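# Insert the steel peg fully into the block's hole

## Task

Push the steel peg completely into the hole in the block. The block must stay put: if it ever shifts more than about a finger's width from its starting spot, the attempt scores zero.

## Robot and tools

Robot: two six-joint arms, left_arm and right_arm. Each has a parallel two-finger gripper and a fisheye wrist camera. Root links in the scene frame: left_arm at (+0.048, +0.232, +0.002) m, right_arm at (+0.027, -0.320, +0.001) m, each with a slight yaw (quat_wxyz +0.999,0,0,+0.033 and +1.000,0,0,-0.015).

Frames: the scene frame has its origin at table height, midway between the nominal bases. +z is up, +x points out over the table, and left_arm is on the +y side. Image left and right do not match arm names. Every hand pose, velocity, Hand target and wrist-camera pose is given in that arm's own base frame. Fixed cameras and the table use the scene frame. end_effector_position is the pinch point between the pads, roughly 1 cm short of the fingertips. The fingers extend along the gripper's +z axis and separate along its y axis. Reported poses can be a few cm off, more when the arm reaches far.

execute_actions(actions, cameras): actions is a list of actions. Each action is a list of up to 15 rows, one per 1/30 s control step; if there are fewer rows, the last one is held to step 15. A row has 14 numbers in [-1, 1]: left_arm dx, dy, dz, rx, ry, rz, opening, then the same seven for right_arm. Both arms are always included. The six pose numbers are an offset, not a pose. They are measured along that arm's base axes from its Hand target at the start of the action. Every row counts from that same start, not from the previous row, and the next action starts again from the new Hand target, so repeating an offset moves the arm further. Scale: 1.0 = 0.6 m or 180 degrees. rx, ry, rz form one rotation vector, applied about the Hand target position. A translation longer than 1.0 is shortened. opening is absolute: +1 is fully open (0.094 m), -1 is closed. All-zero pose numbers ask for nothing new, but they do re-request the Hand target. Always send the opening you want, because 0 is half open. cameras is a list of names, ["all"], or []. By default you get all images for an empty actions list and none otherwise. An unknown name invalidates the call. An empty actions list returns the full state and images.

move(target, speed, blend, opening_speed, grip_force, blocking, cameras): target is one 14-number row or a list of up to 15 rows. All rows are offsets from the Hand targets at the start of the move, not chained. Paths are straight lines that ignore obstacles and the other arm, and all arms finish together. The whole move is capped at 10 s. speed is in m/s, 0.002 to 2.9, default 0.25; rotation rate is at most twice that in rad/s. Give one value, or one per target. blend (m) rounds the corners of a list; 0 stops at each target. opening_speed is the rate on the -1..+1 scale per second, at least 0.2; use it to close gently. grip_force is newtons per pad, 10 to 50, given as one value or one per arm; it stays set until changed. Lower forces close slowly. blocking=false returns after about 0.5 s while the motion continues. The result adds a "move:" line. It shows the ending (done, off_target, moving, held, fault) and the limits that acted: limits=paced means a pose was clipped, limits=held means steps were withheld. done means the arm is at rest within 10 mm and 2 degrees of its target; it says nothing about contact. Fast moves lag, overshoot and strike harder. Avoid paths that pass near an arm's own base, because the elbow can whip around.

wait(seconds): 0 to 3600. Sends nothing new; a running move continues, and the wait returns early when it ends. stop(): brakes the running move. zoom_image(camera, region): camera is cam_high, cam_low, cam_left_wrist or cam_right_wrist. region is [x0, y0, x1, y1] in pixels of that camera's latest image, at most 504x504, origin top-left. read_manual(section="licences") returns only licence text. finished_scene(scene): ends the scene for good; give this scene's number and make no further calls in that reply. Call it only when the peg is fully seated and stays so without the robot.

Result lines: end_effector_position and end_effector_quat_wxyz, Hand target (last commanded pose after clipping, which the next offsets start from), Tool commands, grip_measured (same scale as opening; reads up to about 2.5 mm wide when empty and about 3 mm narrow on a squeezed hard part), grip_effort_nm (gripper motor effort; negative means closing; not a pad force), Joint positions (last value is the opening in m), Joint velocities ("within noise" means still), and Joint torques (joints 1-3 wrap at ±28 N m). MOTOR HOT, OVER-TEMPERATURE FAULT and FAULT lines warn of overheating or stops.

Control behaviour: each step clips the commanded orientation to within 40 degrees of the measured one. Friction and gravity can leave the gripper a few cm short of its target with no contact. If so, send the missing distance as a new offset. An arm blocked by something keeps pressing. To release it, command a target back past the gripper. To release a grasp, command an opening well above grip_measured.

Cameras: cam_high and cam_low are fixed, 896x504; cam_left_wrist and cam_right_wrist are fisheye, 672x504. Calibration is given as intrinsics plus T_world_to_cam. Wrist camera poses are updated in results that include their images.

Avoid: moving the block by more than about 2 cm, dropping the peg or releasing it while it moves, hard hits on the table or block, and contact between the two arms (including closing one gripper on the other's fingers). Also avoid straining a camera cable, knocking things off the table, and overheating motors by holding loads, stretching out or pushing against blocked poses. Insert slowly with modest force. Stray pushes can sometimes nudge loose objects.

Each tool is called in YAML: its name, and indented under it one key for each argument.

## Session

execute_actions:
  actions: []

Scene clock: 0.00 s.
left_arm: end_effector_position=(+0.2427, -0.0170, +0.2023) grip_measured=+1.000 grip_effort_nm=n/a end_effector_quat_wxyz=(+0.611, -0.004, +0.783, +0.115) | right_arm: end_effector_position=(+0.2220, +0.1184, +0.1337) grip_measured=+1.000 grip_effort_nm=n/a end_effector_quat_wxyz=(+0.573, -0.272, +0.732, +0.249)
Joint positions: left_arm=[-0.635 0.366 0.338 -0.304 -0.8 -0.061 0.094] | right_arm=[-0.048 0.409 0.056 0.037 -0.788 -0.173 0.094]
Joint velocities: within noise
Joint torques (N m): no reading
Heat: left arm: 29 °C; right arm: 31 °C.
Hand target: left_arm +0.2426, -0.0158, +0.2095; +0.617, -0.012, +0.779, +0.112 | right_arm +0.2232, +0.1195, +0.1444; +0.584, -0.280, +0.721, +0.246
Tool commands: left_gripper/opening=+1.0 right_gripper/opening=+1.0
camera_calibration:
cam_left_wrist: T_world_to_cam=[[0.09868, -0.94916, -0.29894, 0.02273], [-0.53671, 0.2022, -0.81918, 0.35374], [0.83798, 0.24128, -0.48947, 0.01638]] pos_world=[0.17388, -0.0539, 0.30458]
cam_right_wrist: T_world_to_cam=[[0.65095, -0.72789, -0.21549, -0.02604], [-0.49271, -0.18917, -0.84938, 0.30259], [0.5775, 0.65908, -0.48178, -0.02931]] pos_world=[0.18296, 0.0576, 0.23728]

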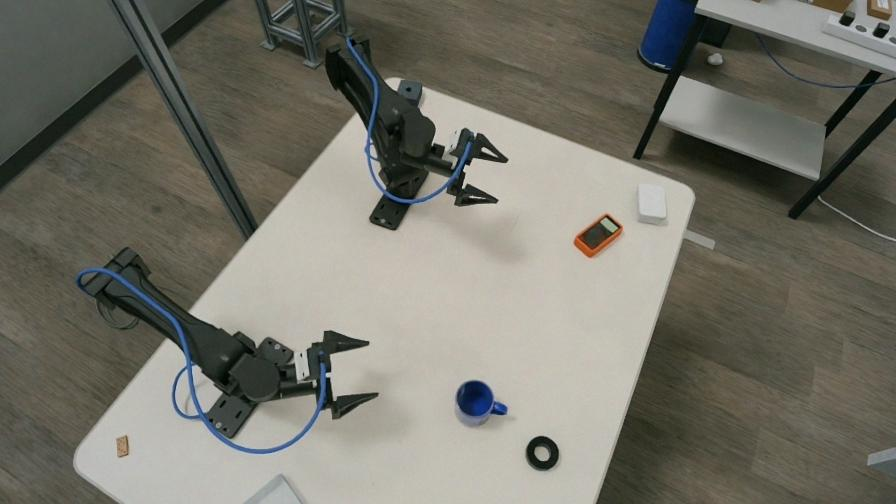

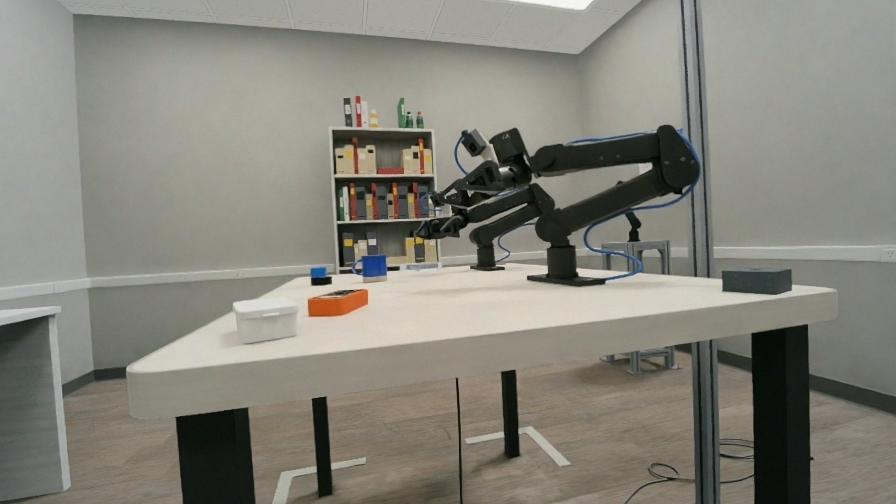

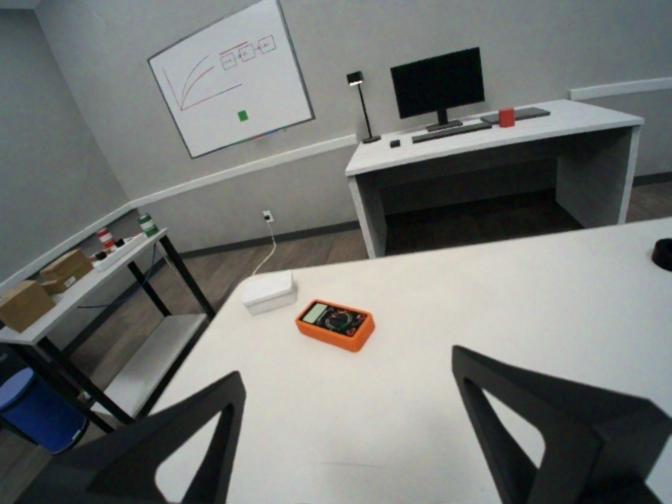

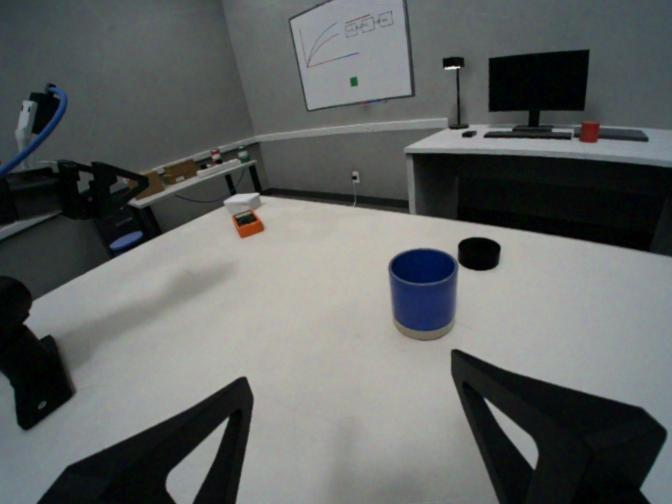

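move:
  target: [-0.1238,-0.4757,-0.0658,-0.0809,-0.0429,-0.3916,0.064,-0.097,-0.4408,0.0593,-0.0193,0.4717,-0.3835,-0.36]
  speed: 0.3
  cameras: ["cam_right_wrist","cam_high"]

Scene clock: 36.67 s.
left_arm: end_effector_position=(+0.1681, -0.3025, +0.1633) grip_measured=+0.066 grip_effort_nm=-0.12 end_effector_quat_wxyz=(+0.600, +0.361, +0.622, -0.351) | right_arm: end_effector_position=(+0.1648, -0.1381, +0.1721) grip_measured=-0.358 grip_effort_nm=-0.10 end_effector_quat_wxyz=(-0.007, +0.343, +0.939, +0.010)
Joint positions: left_arm=[-1.079 1.261 0.117 1.109 -0.023 -0.003 0.05] | right_arm=[-0.714 1.388 1.325 -1.528 -0.014 -0.013 0.03]
Joint torques (N m): left_arm=[0.61 -2.24 4.53 2.64 0.09 0.04] | right_arm=[-0.64 -3.17 7.42 0.17 0.12 0.08]
Heat: left arm: 30 °C; right arm: 35 °C.
Hand target: left_arm +0.1683, -0.3012, +0.1700; +0.610, +0.358, +0.610, -0.357 | right_arm +0.1650, -0.1450, +0.1800; +0.000, +0.351, +0.937, +0.000
Off the commanded pose: left_arm 0.007 m, 2 deg | right_arm 0.011 m, 2 deg.
move: off_target (right_arm)
cam_right_wrist: T_world_to_cam=[[-0.76113, -0.64819, -0.02319, 0.04337], [-0.62202, 0.71934, 0.30925, 0.20581], [-0.18377, 0.2498, -0.9507, 0.34092]] pos_world=[0.22368, -0.2051, 0.26147]
Images, in order (width x height): cam_high 896x504, cam_right_wrist 672x504.

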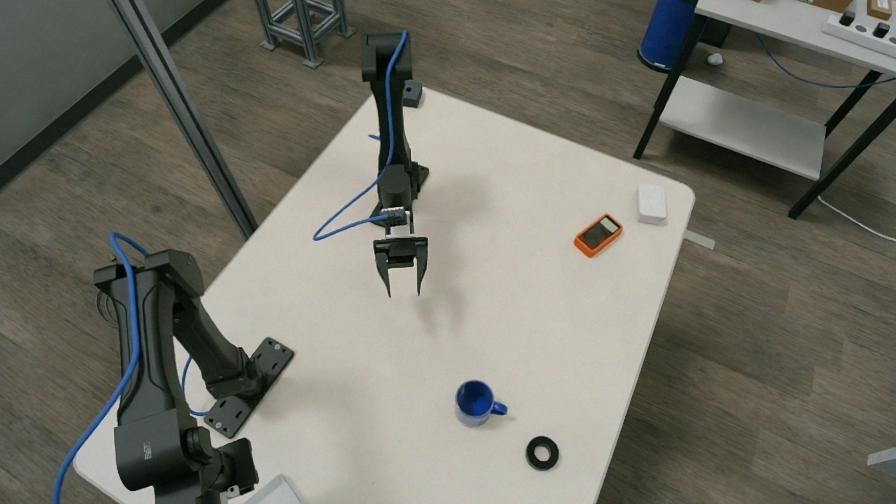

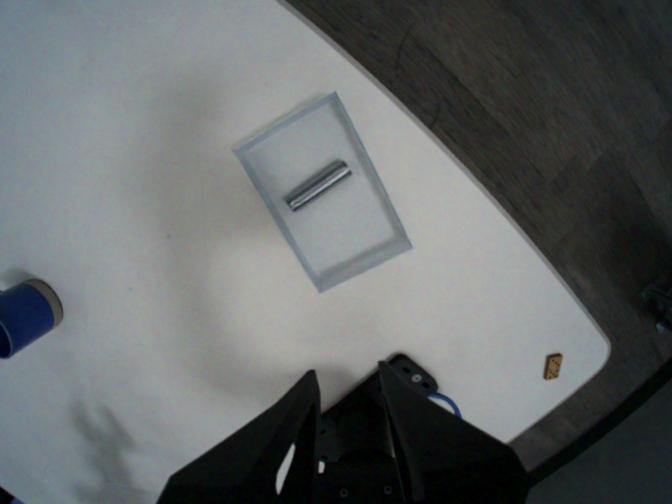

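zoom_image:
  camera: "cam_right_wrist"
  region: [230, 90, 420, 300]

Scaled by 2.400 from the camera's image (finer frame: 960x720).

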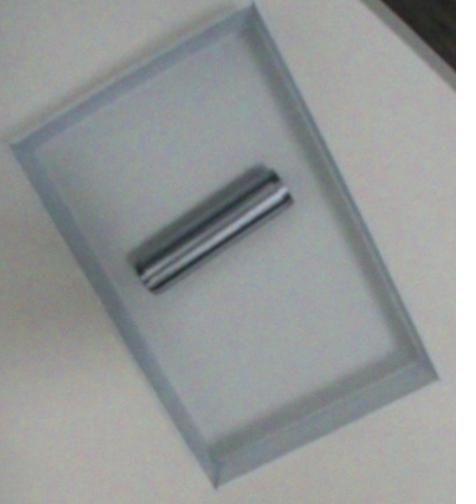

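move:
  target: [0,0,0,0,0,0,0.064,0.093,-0.0857,-0.2083,0,0,-0.3672,-0.36]
  speed: 0.25
  cameras: ["cam_right_wrist"]

zoom_image:
  camera: "cam_right_wrist"
  region: [260, 280, 440, 460]

Scene clock: 65.77 s.
left_arm: end_effector_position=(+0.1681, -0.3025, +0.1633) grip_measured=+0.066 grip_effort_nm=-0.12 end_effector_quat_wxyz=(+0.600, +0.361, +0.622, -0.351) | right_arm: end_effector_position=(+0.2214, -0.1893, +0.0577) grip_measured=-0.358 grip_effort_nm=-0.10 end_effector_quat_wxyz=(-0.007, +0.797, +0.603, +0.007)
Joint positions: left_arm=[-1.079 1.261 0.117 1.109 -0.023 -0.003 0.05] | right_arm=[-0.721 1.695 1.163 -1.051 -0.017 1.125 0.03]
Joint torques (N m): left_arm=[0.64 -2.17 4.53 2.64 0.11 0.04] | right_arm=[-0.4 -5.75 4.56 0.56 0.14 0.11]
Heat: left arm: 33 °C; right arm: 34 °C.
Hand target: left_arm +0.1683, -0.3012, +0.1700; +0.610, +0.358, +0.610, -0.357 | right_arm +0.2208, -0.1964, +0.0550; +0.000, +0.805, +0.594, +0.000
Off the commanded pose: left_arm 0.007 m, 2 deg | right_arm 0.008 m, 2 deg.
move: done
cam_right_wrist: T_world_to_cam=[[-0.90467, 0.42607, -0.00648, 0.28474], [0.40377, 0.86198, 0.30655, 0.11336], [0.13619, 0.27471, -0.95183, 0.18931]] pos_world=[0.18604, -0.27104, 0.14728]

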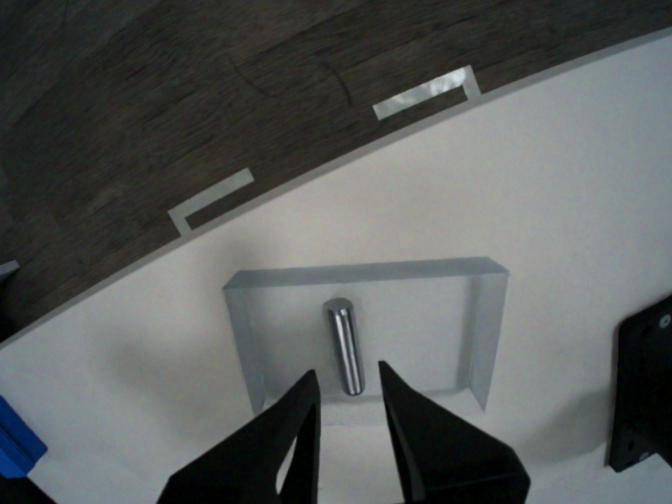

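Scaled by 2.800 from the camera's image (finer frame: 960x720).

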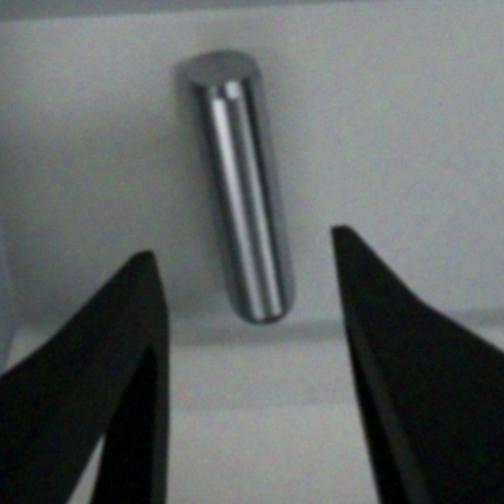

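move:
  target:
    - [0,0,0,0,0,0,0.064,0.002,-0.0015,-0.0892,0,0,0,-0.36]
    - [0,0,0,0,0,0,0.064,0.002,-0.0015,-0.0892,0,0,0,-0.9]
    - [0,0,0,0,0,0,0.064,0.002,-0.0015,0.075,0,0,0,-0.9]
  speed: [0.08,0.08,0.15]
  cameras: ["cam_right_wrist"]

zoom_image:
  camera: "cam_right_wrist"
  region: [250, 300, 450, 504]

Scene clock: 87.40 s.
left_arm: end_effector_position=(+0.1681, -0.3025, +0.1633) grip_measured=+0.066 grip_effort_nm=-0.12 end_effector_quat_wxyz=(+0.600, +0.361, +0.622, -0.351) | right_arm: end_effector_position=(+0.2202, -0.1882, +0.0797) grip_measured=-0.648 grip_effort_nm=-1.04 end_effector_quat_wxyz=(-0.029, +0.798, +0.602, +0.003)
Joint positions: left_arm=[-1.079 1.261 0.117 1.109 -0.023 -0.003 0.05] | right_arm=[-0.721 1.71 1.269 -1.186 -0.017 1.126 0.017]
Joint torques (N m): left_arm=[0.69 -2.25 4.55 2.63 0.13 0.04] | right_arm=[-0.42 -9.89 7.61 0 0.13 0.11]
Heat: left arm: 35 °C; right arm: 33 °C.
Hand target: left_arm +0.1683, -0.3012, +0.1700; +0.610, +0.358, +0.610, -0.357 | right_arm +0.2220, -0.1973, +0.1000; +0.000, +0.805, +0.594, +0.000
Off the commanded pose: left_arm 0.007 m, 2 deg | right_arm 0.022 m, 4 deg.
move: off_target (right_arm)
cam_right_wrist: T_world_to_cam=[[-0.90351, 0.42703, 0.03626, 0.27992], [0.41554, 0.8522, 0.31794, 0.10086], [0.10487, 0.30233, -0.94742, 0.22182]] pos_world=[0.18774, -0.27255, 0.16794]

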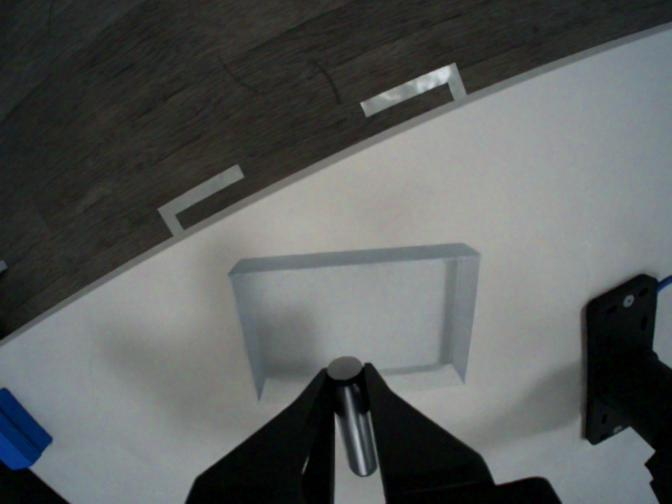

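Scaled by 2.471 from the camera's image (finer frame: 960x720).

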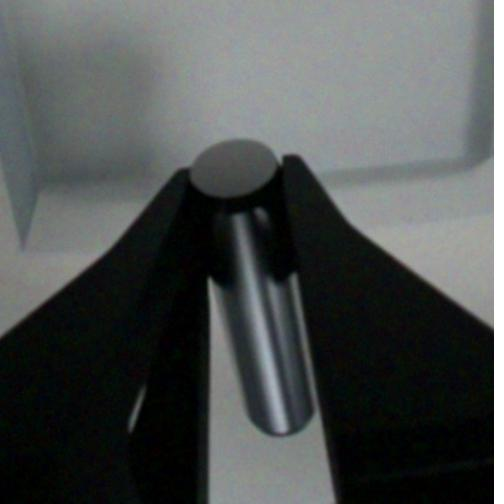

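move:
  target: [0,0,0,0,0,0,0.064,0.0872,0.6008,0.1083,0,0,0.2883,-0.9]
  speed: 0.3
  cameras: ["cam_left_wrist"]

zoom_image:
  camera: "cam_left_wrist"
  region: [270, 230, 450, 390]

Scene clock: 103.20 s.
left_arm: end_effector_position=(+0.1681, -0.3025, +0.1633) grip_measured=+0.066 grip_effort_nm=-0.12 end_effector_quat_wxyz=(+0.600, +0.361, +0.622, -0.351) | right_arm: end_effector_position=(+0.2699, +0.1658, +0.1580) grip_measured=-0.648 grip_effort_nm=-1.03 end_effector_quat_wxyz=(-0.008, +0.454, +0.891, +0.003)
Joint positions: left_arm=[-1.079 1.261 0.117 1.109 -0.023 -0.003 0.05] | right_arm=[0.538 1.751 1.631 -1.454 -0.017 1.481 0.017]
Joint torques (N m): left_arm=[0.59 -2.26 4.56 2.63 0.1 0.02] | right_arm=[-0.1 -6.22 7.68 0.06 0.14 0.14]
Heat: left arm: 36 °C; right arm: 34 °C.
Hand target: left_arm +0.1683, -0.3012, +0.1700; +0.610, +0.358, +0.610, -0.357 | right_arm +0.2743, +0.1631, +0.1650; +0.000, +0.464, +0.886, +0.000
Off the commanded pose: left_arm 0.007 m, 2 deg | right_arm 0.009 m, 2 deg.
move: done
cam_left_wrist: T_world_to_cam=[[-0.87168, -0.47215, -0.13133, 0.02752], [-0.04515, 0.34422, -0.9378, 0.31925], [0.48799, -0.81154, -0.32137, -0.15848]] pos_world=[0.11574, -0.22551, 0.25208]

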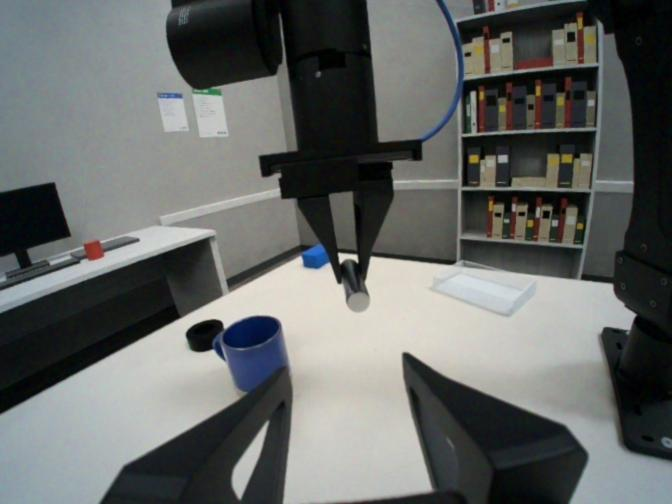

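Scaled by 2.800 from the camera's image (finer frame: 960x720).

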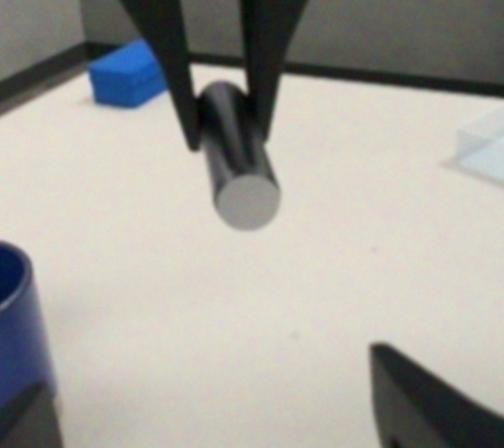

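move:
  target: [0.044,-0.1272,0.0133,0,0,0,0.064,0,0,0,0,0,0,-0.9]
  speed: 0.12
  cameras: ["cam_left_wrist"]

zoom_image:
  camera: "cam_left_wrist"
  region: [250, 260, 450, 460]

Scene clock: 121.87 s.
left_arm: end_effector_position=(+0.1937, -0.3687, +0.1584) grip_measured=+0.066 grip_effort_nm=-0.12 end_effector_quat_wxyz=(+0.591, +0.368, +0.631, -0.344) | right_arm: end_effector_position=(+0.2699, +0.1658, +0.1580) grip_measured=-0.648 grip_effort_nm=-1.04 end_effector_quat_wxyz=(-0.008, +0.454, +0.891, +0.003)
Joint positions: left_arm=[-1.116 1.583 0.376 1.14 -0.06 -0.003 0.05] | right_arm=[0.538 1.751 1.631 -1.454 -0.017 1.481 0.017]
Joint torques (N m): left_arm=[-0.46 -5.01 7.5 2.65 -0.05 0.04] | right_arm=[-0.09 -6.27 7.72 0.06 0.15 0.13]
Heat: left arm: 37 °C; right arm: 36 °C.
Hand target: left_arm +0.1947, -0.3776, +0.1780; +0.610, +0.358, +0.610, -0.357 | right_arm +0.2743, +0.1631, +0.1650; +0.000, +0.464, +0.886, +0.000
Off the commanded pose: left_arm 0.022 m, 4 deg | right_arm 0.009 m, 2 deg.
move: off_target (left_arm)
cam_left_wrist: T_world_to_cam=[[-0.87341, -0.46823, -0.13387, 0.02017], [-0.05729, 0.37178, -0.92655, 0.34935], [0.48361, -0.80158, -0.35154, -0.21695]] pos_world=[0.14255, -0.29434, 0.25012]

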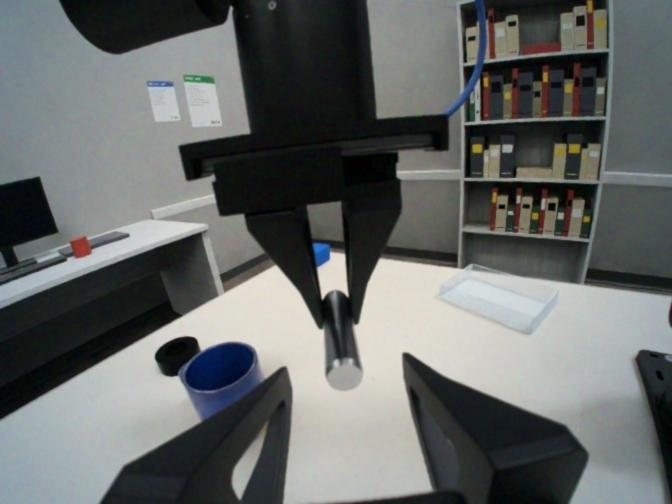

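Scaled by 2.520 from the camera's image (finer frame: 960x720).

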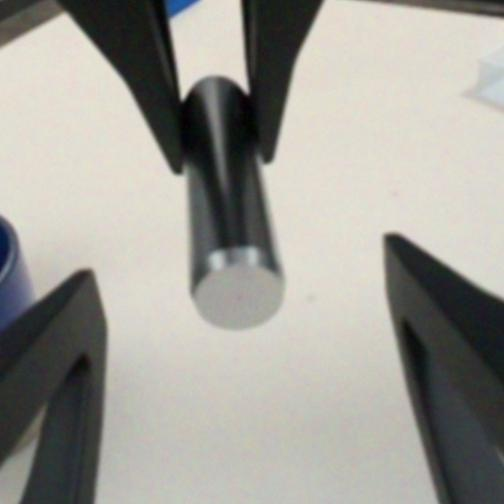

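move:
  target: [0.0082,-0.0145,0.01,-0.0097,-0.0054,0,0.064,0,0,0,0,0,0,-0.9]
  speed: 0.1
  cameras: ["cam_left_wrist"]

zoom_image:
  camera: "cam_left_wrist"
  region: [250, 260, 450, 460]

Scene clock: 130.60 s.
left_arm: end_effector_position=(+0.1983, -0.3782, +0.1648) grip_measured=+0.066 grip_effort_nm=-0.12 end_effector_quat_wxyz=(+0.601, +0.361, +0.621, -0.351) | right_arm: end_effector_position=(+0.2699, +0.1658, +0.1580) grip_measured=-0.648 grip_effort_nm=-1.04 end_effector_quat_wxyz=(-0.008, +0.454, +0.891, +0.003)
Joint positions: left_arm=[-1.116 1.632 0.411 1.189 -0.06 -0.003 0.05] | right_arm=[0.538 1.751 1.631 -1.454 -0.017 1.481 0.017]
Joint torques (N m): left_arm=[-0.16 -5.45 7.49 2.63 -0.07 0.05] | right_arm=[-0.1 -6.27 7.68 0.06 0.14 0.14]
Heat: left arm: 38 °C; right arm: 36 °C.
Hand target: left_arm +0.1996, -0.3863, +0.1840; +0.621, +0.351, +0.600, -0.363 | right_arm +0.2743, +0.1631, +0.1650; +0.000, +0.464, +0.886, +0.000
Off the commanded pose: left_arm 0.021 m, 4 deg | right_arm 0.009 m, 2 deg.
move: off_target (left_arm)
cam_left_wrist: T_world_to_cam=[[-0.87135, -0.47244, -0.13246, 0.01837], [-0.04283, 0.34216, -0.93866, 0.34694], [0.48878, -0.81224, -0.31838, -0.23501]] pos_world=[0.14574, -0.30091, 0.25327]

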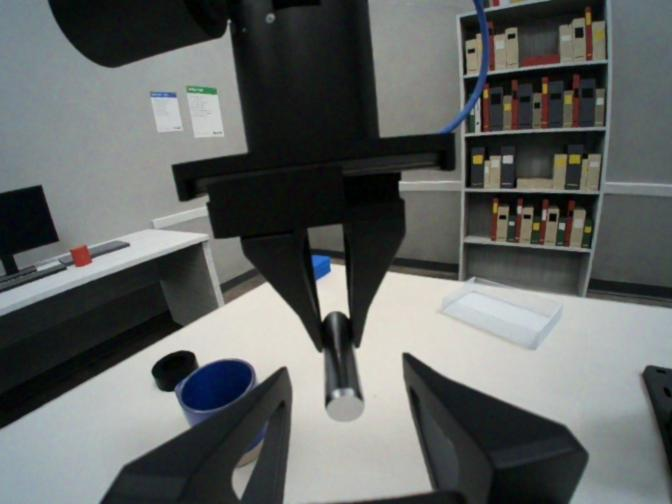

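Scaled by 2.520 from the camera's image (finer frame: 960x720).

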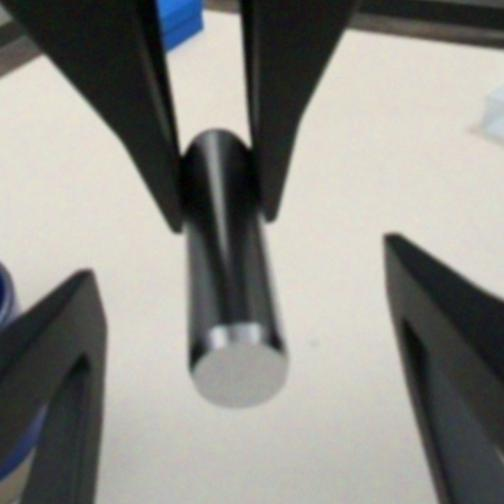

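move:
  target:
    - [0,0,0,0,0,0,-0.9,0,0,0,0,0,0,-0.9]
    - [0,0,0,0,0,0,-0.9,0,0,0,0,0,0,-0.3]
    - [0,0,0,0,0,0,-0.9,0,0,0.1667,0,0,0,-0.3]
    - [0.1685,0.8262,0.1267,0.0979,0.2649,0.4207,-0.9,-0.0405,-0.2718,0.1417,0,0,0,-0.3]
  speed: [0.1,0.1,0.2,0.35]
  blend: [0,0,0.02,0]
  grip_force: [35,50]
  cameras: ["cam_left_wrist","cam_low"]

Scene clock: 156.33 s.
left_arm: end_effector_position=(+0.2976, +0.1089, +0.2420) grip_measured=-0.671 grip_effort_nm=-0.77 end_effector_quat_wxyz=(+0.360, -0.168, +0.916, +0.062) | right_arm: end_effector_position=(+0.2599, +0.0032, +0.2428) grip_measured=-0.302 grip_effort_nm=0.09 end_effector_quat_wxyz=(+0.102, +0.461, +0.879, +0.063)
Joint positions: left_arm=[0.345 1.116 1.157 -0.863 -0.005 -0.015 0.015] | right_arm=[-0.003 1.391 1.593 -1.534 -0.017 0.965 0.033]
Joint torques (N m): left_arm=[0.49 -2.84 10.35 1.69 0.02 0.08] | right_arm=[-0.46 -6.22 4.37 0.56 0.11 -0.02]
Heat: left arm: 37 °C; right arm: 36 °C.
Hand target: left_arm +0.3007, +0.1095, +0.2600; +0.377, -0.160, +0.910, +0.065 | right_arm +0.2500, +0.0001, +0.2500; +0.000, +0.464, +0.886, +0.000
Off the commanded pose: left_arm 0.018 m, 2 deg | right_arm 0.013 m, 14 deg.
joint sent to its limit (right arm) — joint 4 (wrist pitch), lower limit. The joint targets are off in position and orientation.
grip_force (N): 35, 50
move: off_target (left_arm, right_arm)
cam_left_wrist: T_world_to_cam=[[0.24744, -0.96607, -0.07404, 0.05183], [-0.88039, -0.19228, -0.43353, 0.44217], [0.40458, 0.17245, -0.89809, 0.19474]] pos_world=[0.29767, 0.1015, 0.37043]
Images, in order (width x height): cam_low 896x504, cam_left_wrist 672x504.

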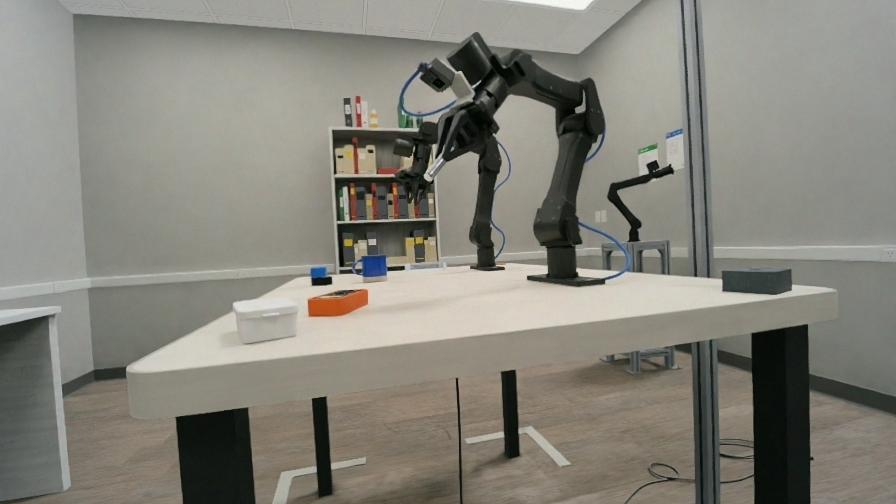

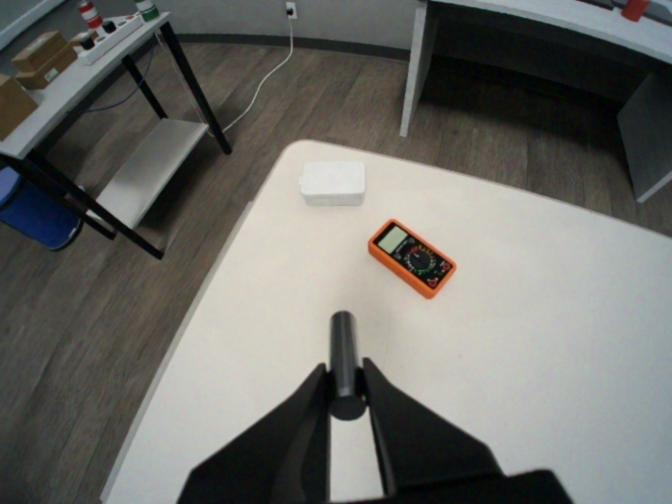

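move:
  target: [-0.7045,0.3292,-0.1417,-0.2387,0.1082,0.484,-0.9,0,0,0,0,0,0,-0.3]
  speed: 0.3
  grip_force: [50,50]
  cameras: ["cam_left_wrist","cam_low"]

zoom_image:
  camera: "cam_left_wrist"
  region: [240, 200, 460, 440]

zoom_image:
  camera: "cam_low"
  region: [680, 160, 840, 320]

Scene clock: 176.20 s.
left_arm: end_effector_position=(-0.1196, +0.3015, +0.1667) grip_measured=-0.681 grip_effort_nm=-1.04 end_effector_quat_wxyz=(-0.008, +0.826, -0.563, -0.008) | right_arm: end_effector_position=(+0.2599, +0.0032, +0.2428) grip_measured=-0.302 grip_effort_nm=0.09 end_effector_quat_wxyz=(+0.102, +0.461, +0.879, +0.063)
Joint positions: left_arm=[1.948 1.761 1.677 -1.465 0.004 0.003 0.015] | right_arm=[-0.003 1.391 1.593 -1.534 -0.017 0.965 0.033]
Joint torques (N m): left_arm=[0.2 -8.1 9.03 0.43 -0.07 -0.09] | right_arm=[-0.43 -6.23 4.37 0.58 0.11 -0.04]
Heat: left arm: 35 °C; right arm: 34 °C.
Hand target: left_arm -0.1220, +0.3070, +0.1750; -0.012, +0.827, -0.561, -0.019 | right_arm +0.2500, +0.0001, +0.2500; +0.000, +0.464, +0.886, +0.000
Off the commanded pose: left_arm 0.010 m, 1 deg | right_arm 0.013 m, 14 deg.
joint sent to its limit (right arm) — joint 4 (wrist pitch), lower limit. The joint targets are off in position and orientation.
move: done
cam_left_wrist: T_world_to_cam=[[0.97147, 0.23665, 0.01543, 0.04468], [0.22404, -0.93716, 0.26747, 0.31918], [0.07776, -0.25638, -0.96344, 0.36379]] pos_world=[-0.1432, 0.38182, 0.26442]
Images, in order (width x height): cam_low 896x504, cam_left_wrist 672x504.

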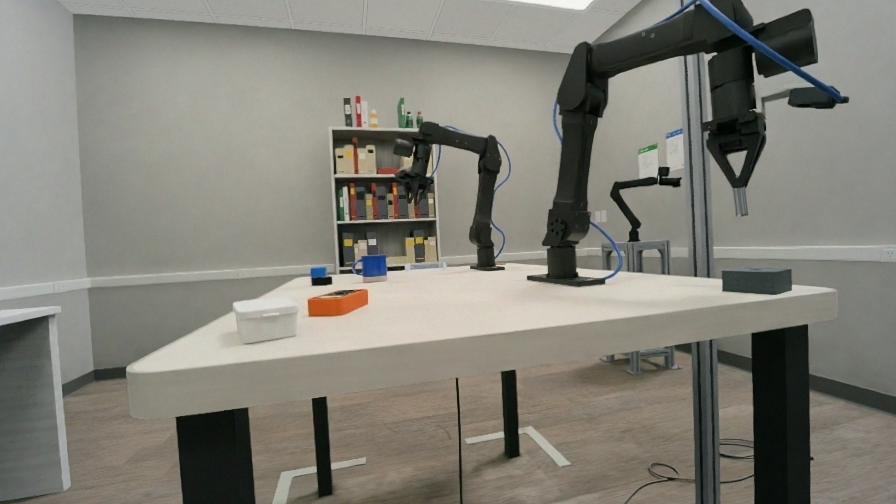

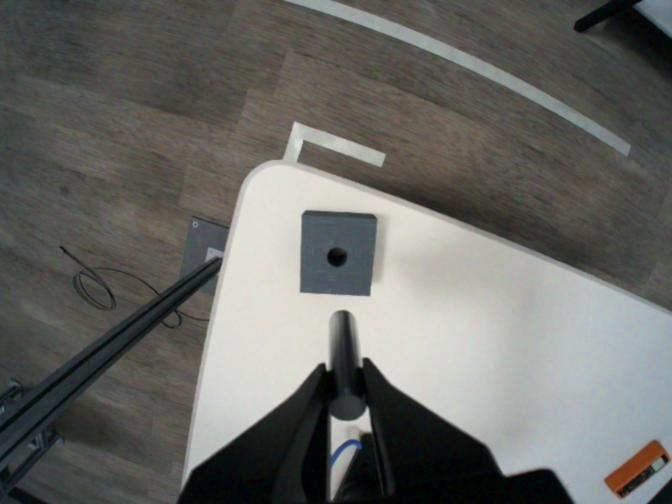

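Scaled by 2.100 from the camera's image (finer frame: 960x720).

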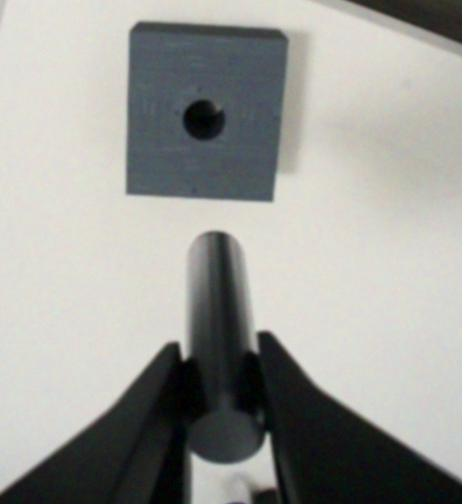

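Scaled by 3.150 from the camera's image (finer frame: 1280x720).

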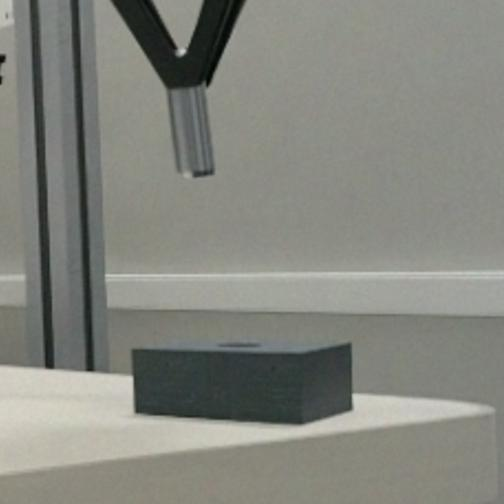

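zoom_image:
  camera: "cam_low"
  region: [690, 130, 800, 240]

Scaled by 4.582 from the camera's image (finer frame: 1280x720).

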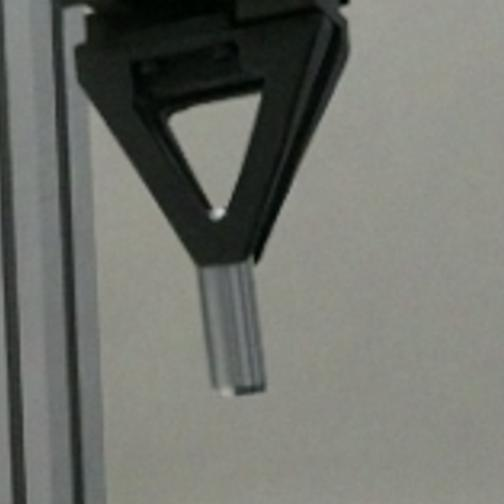

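move:
  target: [-0.0218,0.0242,-0.105,0.0051,-0.0129,0,-0.9,0,0,0,0,0,0,-0.3]
  speed: 0.12
  cameras: ["cam_left_wrist","cam_low"]

zoom_image:
  camera: "cam_left_wrist"
  region: [270, 250, 410, 390]

zoom_image:
  camera: "cam_low"
  region: [690, 190, 800, 300]

Scene clock: 239.30 s.
left_arm: end_effector_position=(-0.1332, +0.3162, +0.1145) grip_measured=-0.681 grip_effort_nm=-1.04 end_effector_quat_wxyz=(-0.019, +0.830, -0.557, -0.003) | right_arm: end_effector_position=(+0.2599, +0.0032, +0.2428) grip_measured=-0.302 grip_effort_nm=0.09 end_effector_quat_wxyz=(+0.102, +0.461, +0.879, +0.063)
Joint positions: left_arm=[1.982 1.819 1.54 -1.267 0.029 0.022 0.015] | right_arm=[-0.003 1.391 1.593 -1.534 -0.017 0.965 0.033]
Joint torques (N m): left_arm=[0.44 -9.13 5.29 0.79 0.16 0.11] | right_arm=[-0.49 -6.19 4.38 0.57 0.12 -0.04]
Heat: left arm: 32 °C; right arm: 33 °C.
Hand target: left_arm -0.1350, +0.3215, +0.1120; -0.030, +0.827, -0.561, -0.006 | right_arm +0.2500, +0.0001, +0.2500; +0.000, +0.464, +0.886, +0.000
Off the commanded pose: left_arm 0.006 m, 1 deg | right_arm 0.013 m, 14 deg.
joint sent to its limit (right arm) — joint 4 (wrist pitch), lower limit. The joint targets are off in position and orientation.
move: done
cam_left_wrist: T_world_to_cam=[[0.96732, 0.25059, 0.03869, 0.0475], [0.23232, -0.93705, 0.26072, 0.35182], [0.10159, -0.24321, -0.96464, 0.31751]] pos_world=[-0.15994, 0.39499, 0.21272]
Images, in order (width x height): cam_low 896x504, cam_left_wrist 672x504.

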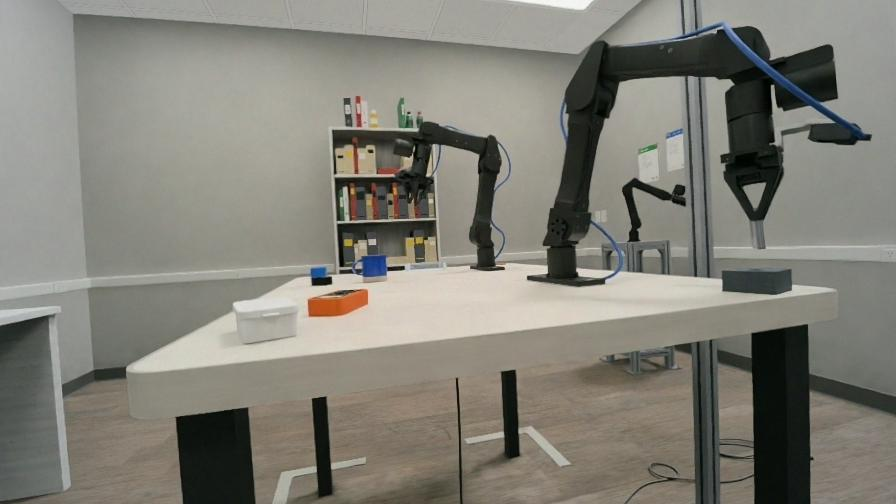

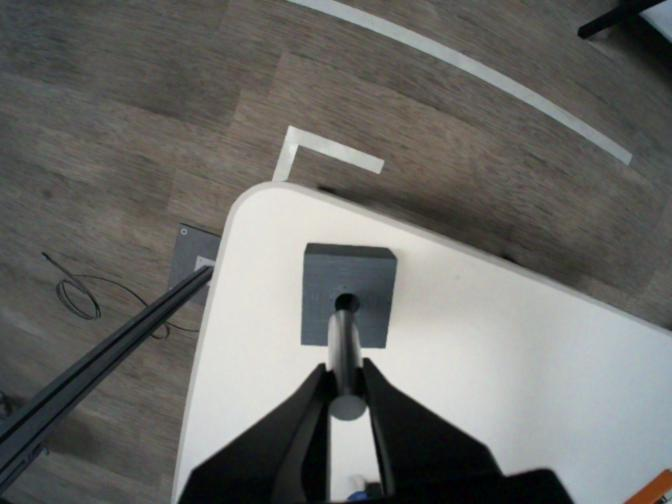

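Scaled by 3.600 from the camera's image (finer frame: 960x720).

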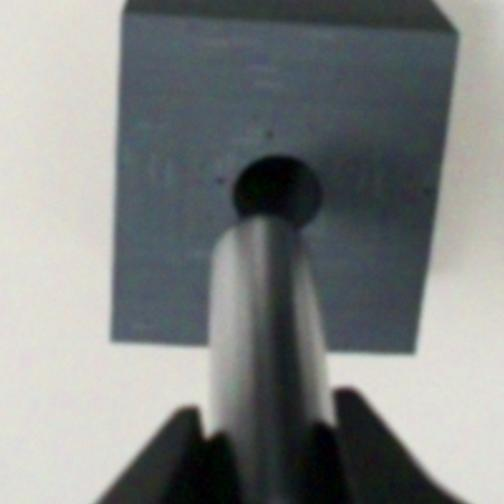

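Scaled by 4.582 from the camera's image (finer frame: 1280x720).

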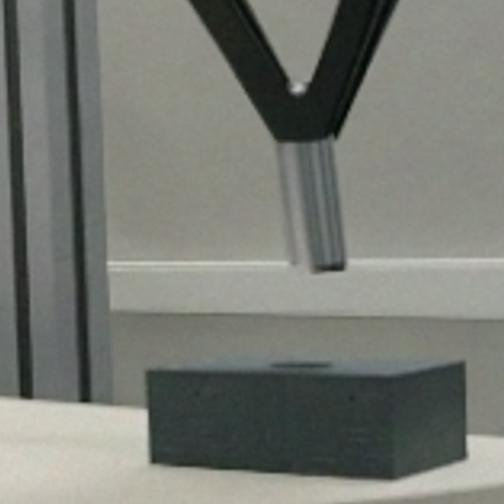

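move:
  target: [0.0127,0.0035,-0.0367,-0.0179,0.0075,0,-0.9,0,0,0,0,0,0,-0.3]
  speed: 0.08
  cameras: ["cam_left_wrist","cam_low"]

zoom_image:
  camera: "cam_left_wrist"
  region: [300, 270, 390, 360]

zoom_image:
  camera: "cam_low"
  region: [700, 200, 800, 300]

Scene clock: 298.63 s.
left_arm: end_effector_position=(-0.1246, +0.3196, +0.0932) grip_measured=-0.681 grip_effort_nm=-1.05 end_effector_quat_wxyz=(+0.002, +0.826, -0.564, +0.006) | right_arm: end_effector_position=(+0.2599, +0.0032, +0.2428) grip_measured=-0.302 grip_effort_nm=0.09 end_effector_quat_wxyz=(+0.102, +0.461, +0.879, +0.063)
Joint positions: left_arm=[1.942 1.862 1.511 -1.233 0.004 -0.001 0.015] | right_arm=[-0.003 1.391 1.593 -1.534 -0.017 0.965 0.033]
Joint torques (N m): left_arm=[-0.2 -9.18 5.24 0.73 -0.07 -0.09] | right_arm=[-0.42 -6.2 4.31 0.59 0.11 -0.04]
Heat: left arm: 33 °C; right arm: 33 °C.
Hand target: left_arm -0.1274, +0.3236, +0.0900; +0.000, +0.828, -0.561, +0.000 | right_arm +0.2500, +0.0001, +0.2500; +0.000, +0.464, +0.886, +0.000
Off the commanded pose: left_arm 0.006 m, 1 deg | right_arm 0.013 m, 14 deg.
joint sent to its limit (right arm) — joint 4 (wrist pitch), lower limit. The joint targets are off in position and orientation.
move: done
cam_left_wrist: T_world_to_cam=[[0.97162, 0.23568, 0.02019, 0.04617], [0.21888, -0.92817, 0.30097, 0.35028], [0.08967, -0.28801, -0.95342, 0.30874]] pos_world=[-0.14922, 0.40316, 0.188]
Images, in order (width x height): cam_low 896x504, cam_left_wrist 672x504.

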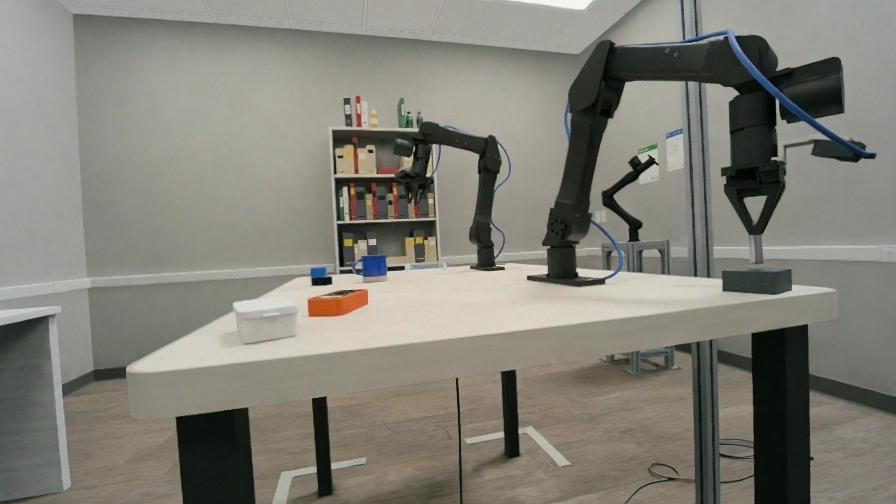

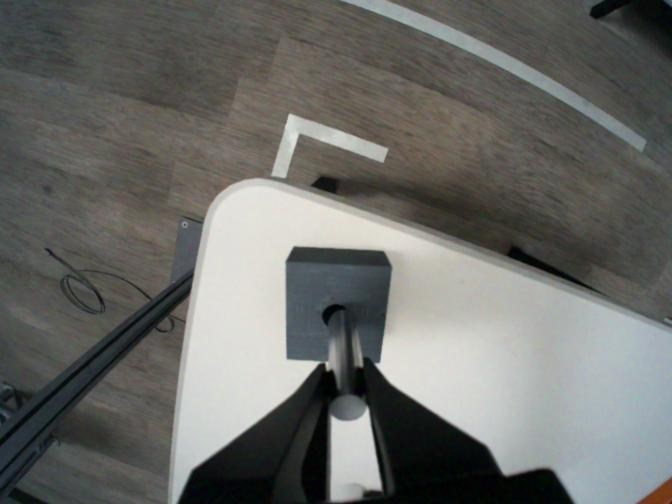

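Scaled by 5.600 from the camera's image (finer frame: 960x720).

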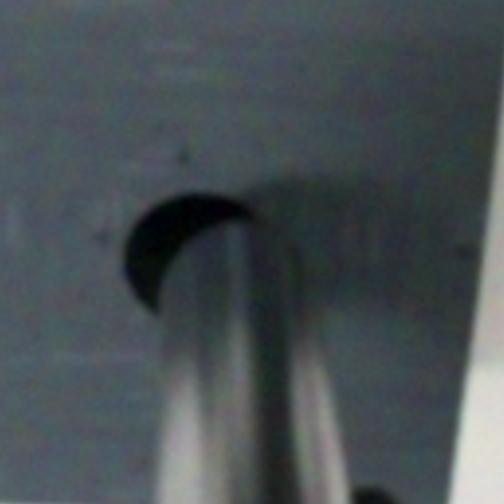

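Scaled by 5.040 from the camera's image (finer frame: 1280x720).

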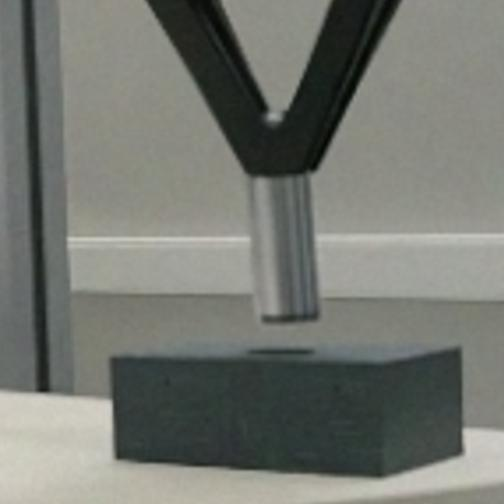

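move:
  target: [-0.0068,-0.0098,-0.005,0,0,0,-0.9,0,0,0,0,0,0,-0.3]
  speed: 0.08
  cameras: ["cam_left_wrist","cam_low"]

zoom_image:
  camera: "cam_left_wrist"
  region: [300, 270, 390, 360]

zoom_image:
  camera: "cam_low"
  region: [700, 200, 800, 300]

Scene clock: 333.97 s.
left_arm: end_effector_position=(-0.1267, +0.3150, +0.0863) grip_measured=-0.681 grip_effort_nm=-1.05 end_effector_quat_wxyz=(+0.005, +0.829, -0.560, +0.011) | right_arm: end_effector_position=(+0.2599, +0.0032, +0.2428) grip_measured=-0.302 grip_effort_nm=0.09 end_effector_quat_wxyz=(+0.102, +0.461, +0.879, +0.063)
Joint positions: left_arm=[1.952 1.862 1.484 -1.216 0.004 -0.001 0.015] | right_arm=[-0.003 1.391 1.593 -1.534 -0.017 0.965 0.033]
Joint torques (N m): left_arm=[0.51 -10.32 5.07 0.69 -0.05 0.05] | right_arm=[-0.43 -6.23 4.42 0.58 0.11 -0.02]
Heat: left arm: 32 °C; right arm: 33 °C.
Hand target: left_arm -0.1315, +0.3177, +0.0870; +0.000, +0.828, -0.561, +0.000 | right_arm +0.2500, +0.0001, +0.2500; +0.000, +0.464, +0.886, +0.000
Off the commanded pose: left_arm 0.006 m, 1 deg | right_arm 0.013 m, 14 deg.
joint sent to its limit (right arm) — joint 4 (wrist pitch), lower limit. The joint targets are off in position and orientation.
move: done
cam_left_wrist: T_world_to_cam=[[0.96895, 0.24632, 0.02167, 0.04566], [0.22761, -0.92273, 0.31108, 0.34701], [0.09662, -0.29649, -0.95014, 0.3043]] pos_world=[-0.15263, 0.39917, 0.18019]
Images, in order (width x height): cam_low 896x504, cam_left_wrist 672x504.

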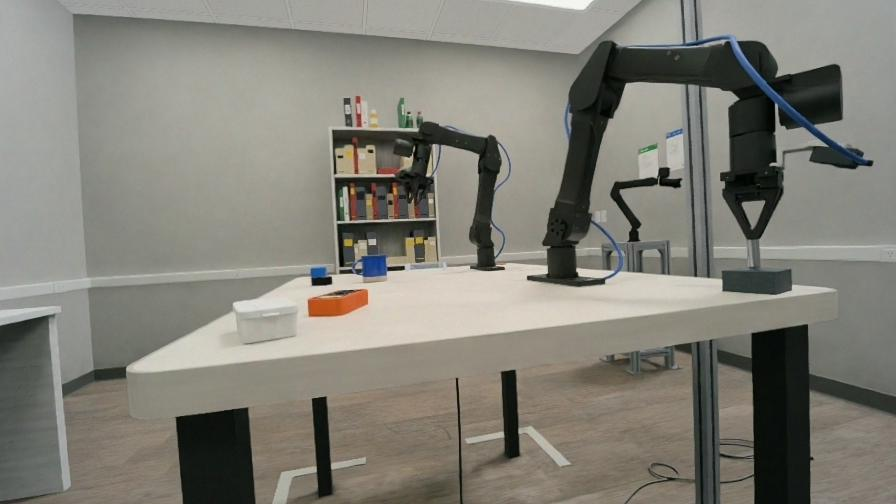

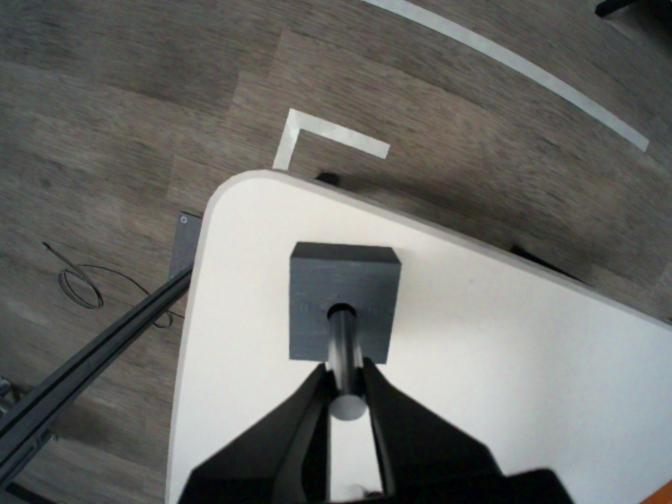

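Scaled by 5.600 from the camera's image (finer frame: 960x720).

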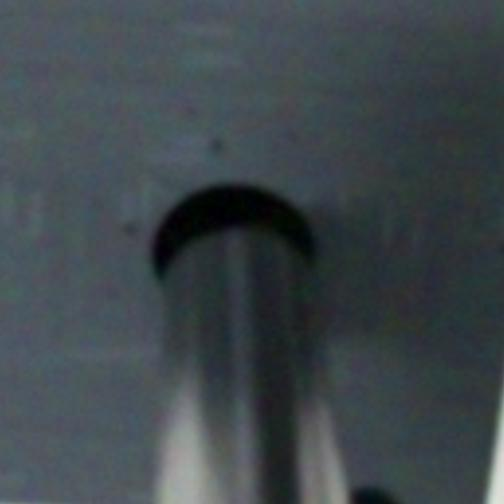

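Scaled by 5.040 from the camera's image (finer frame: 1280x720).

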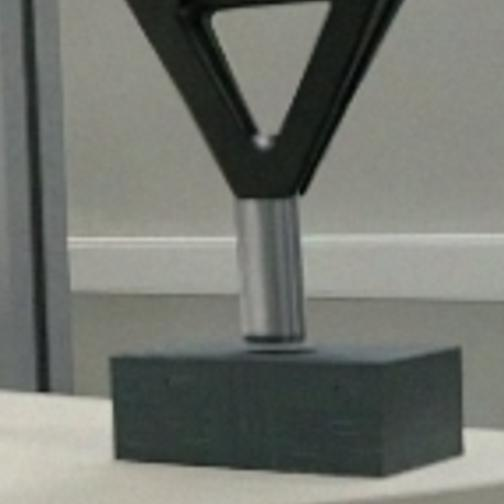

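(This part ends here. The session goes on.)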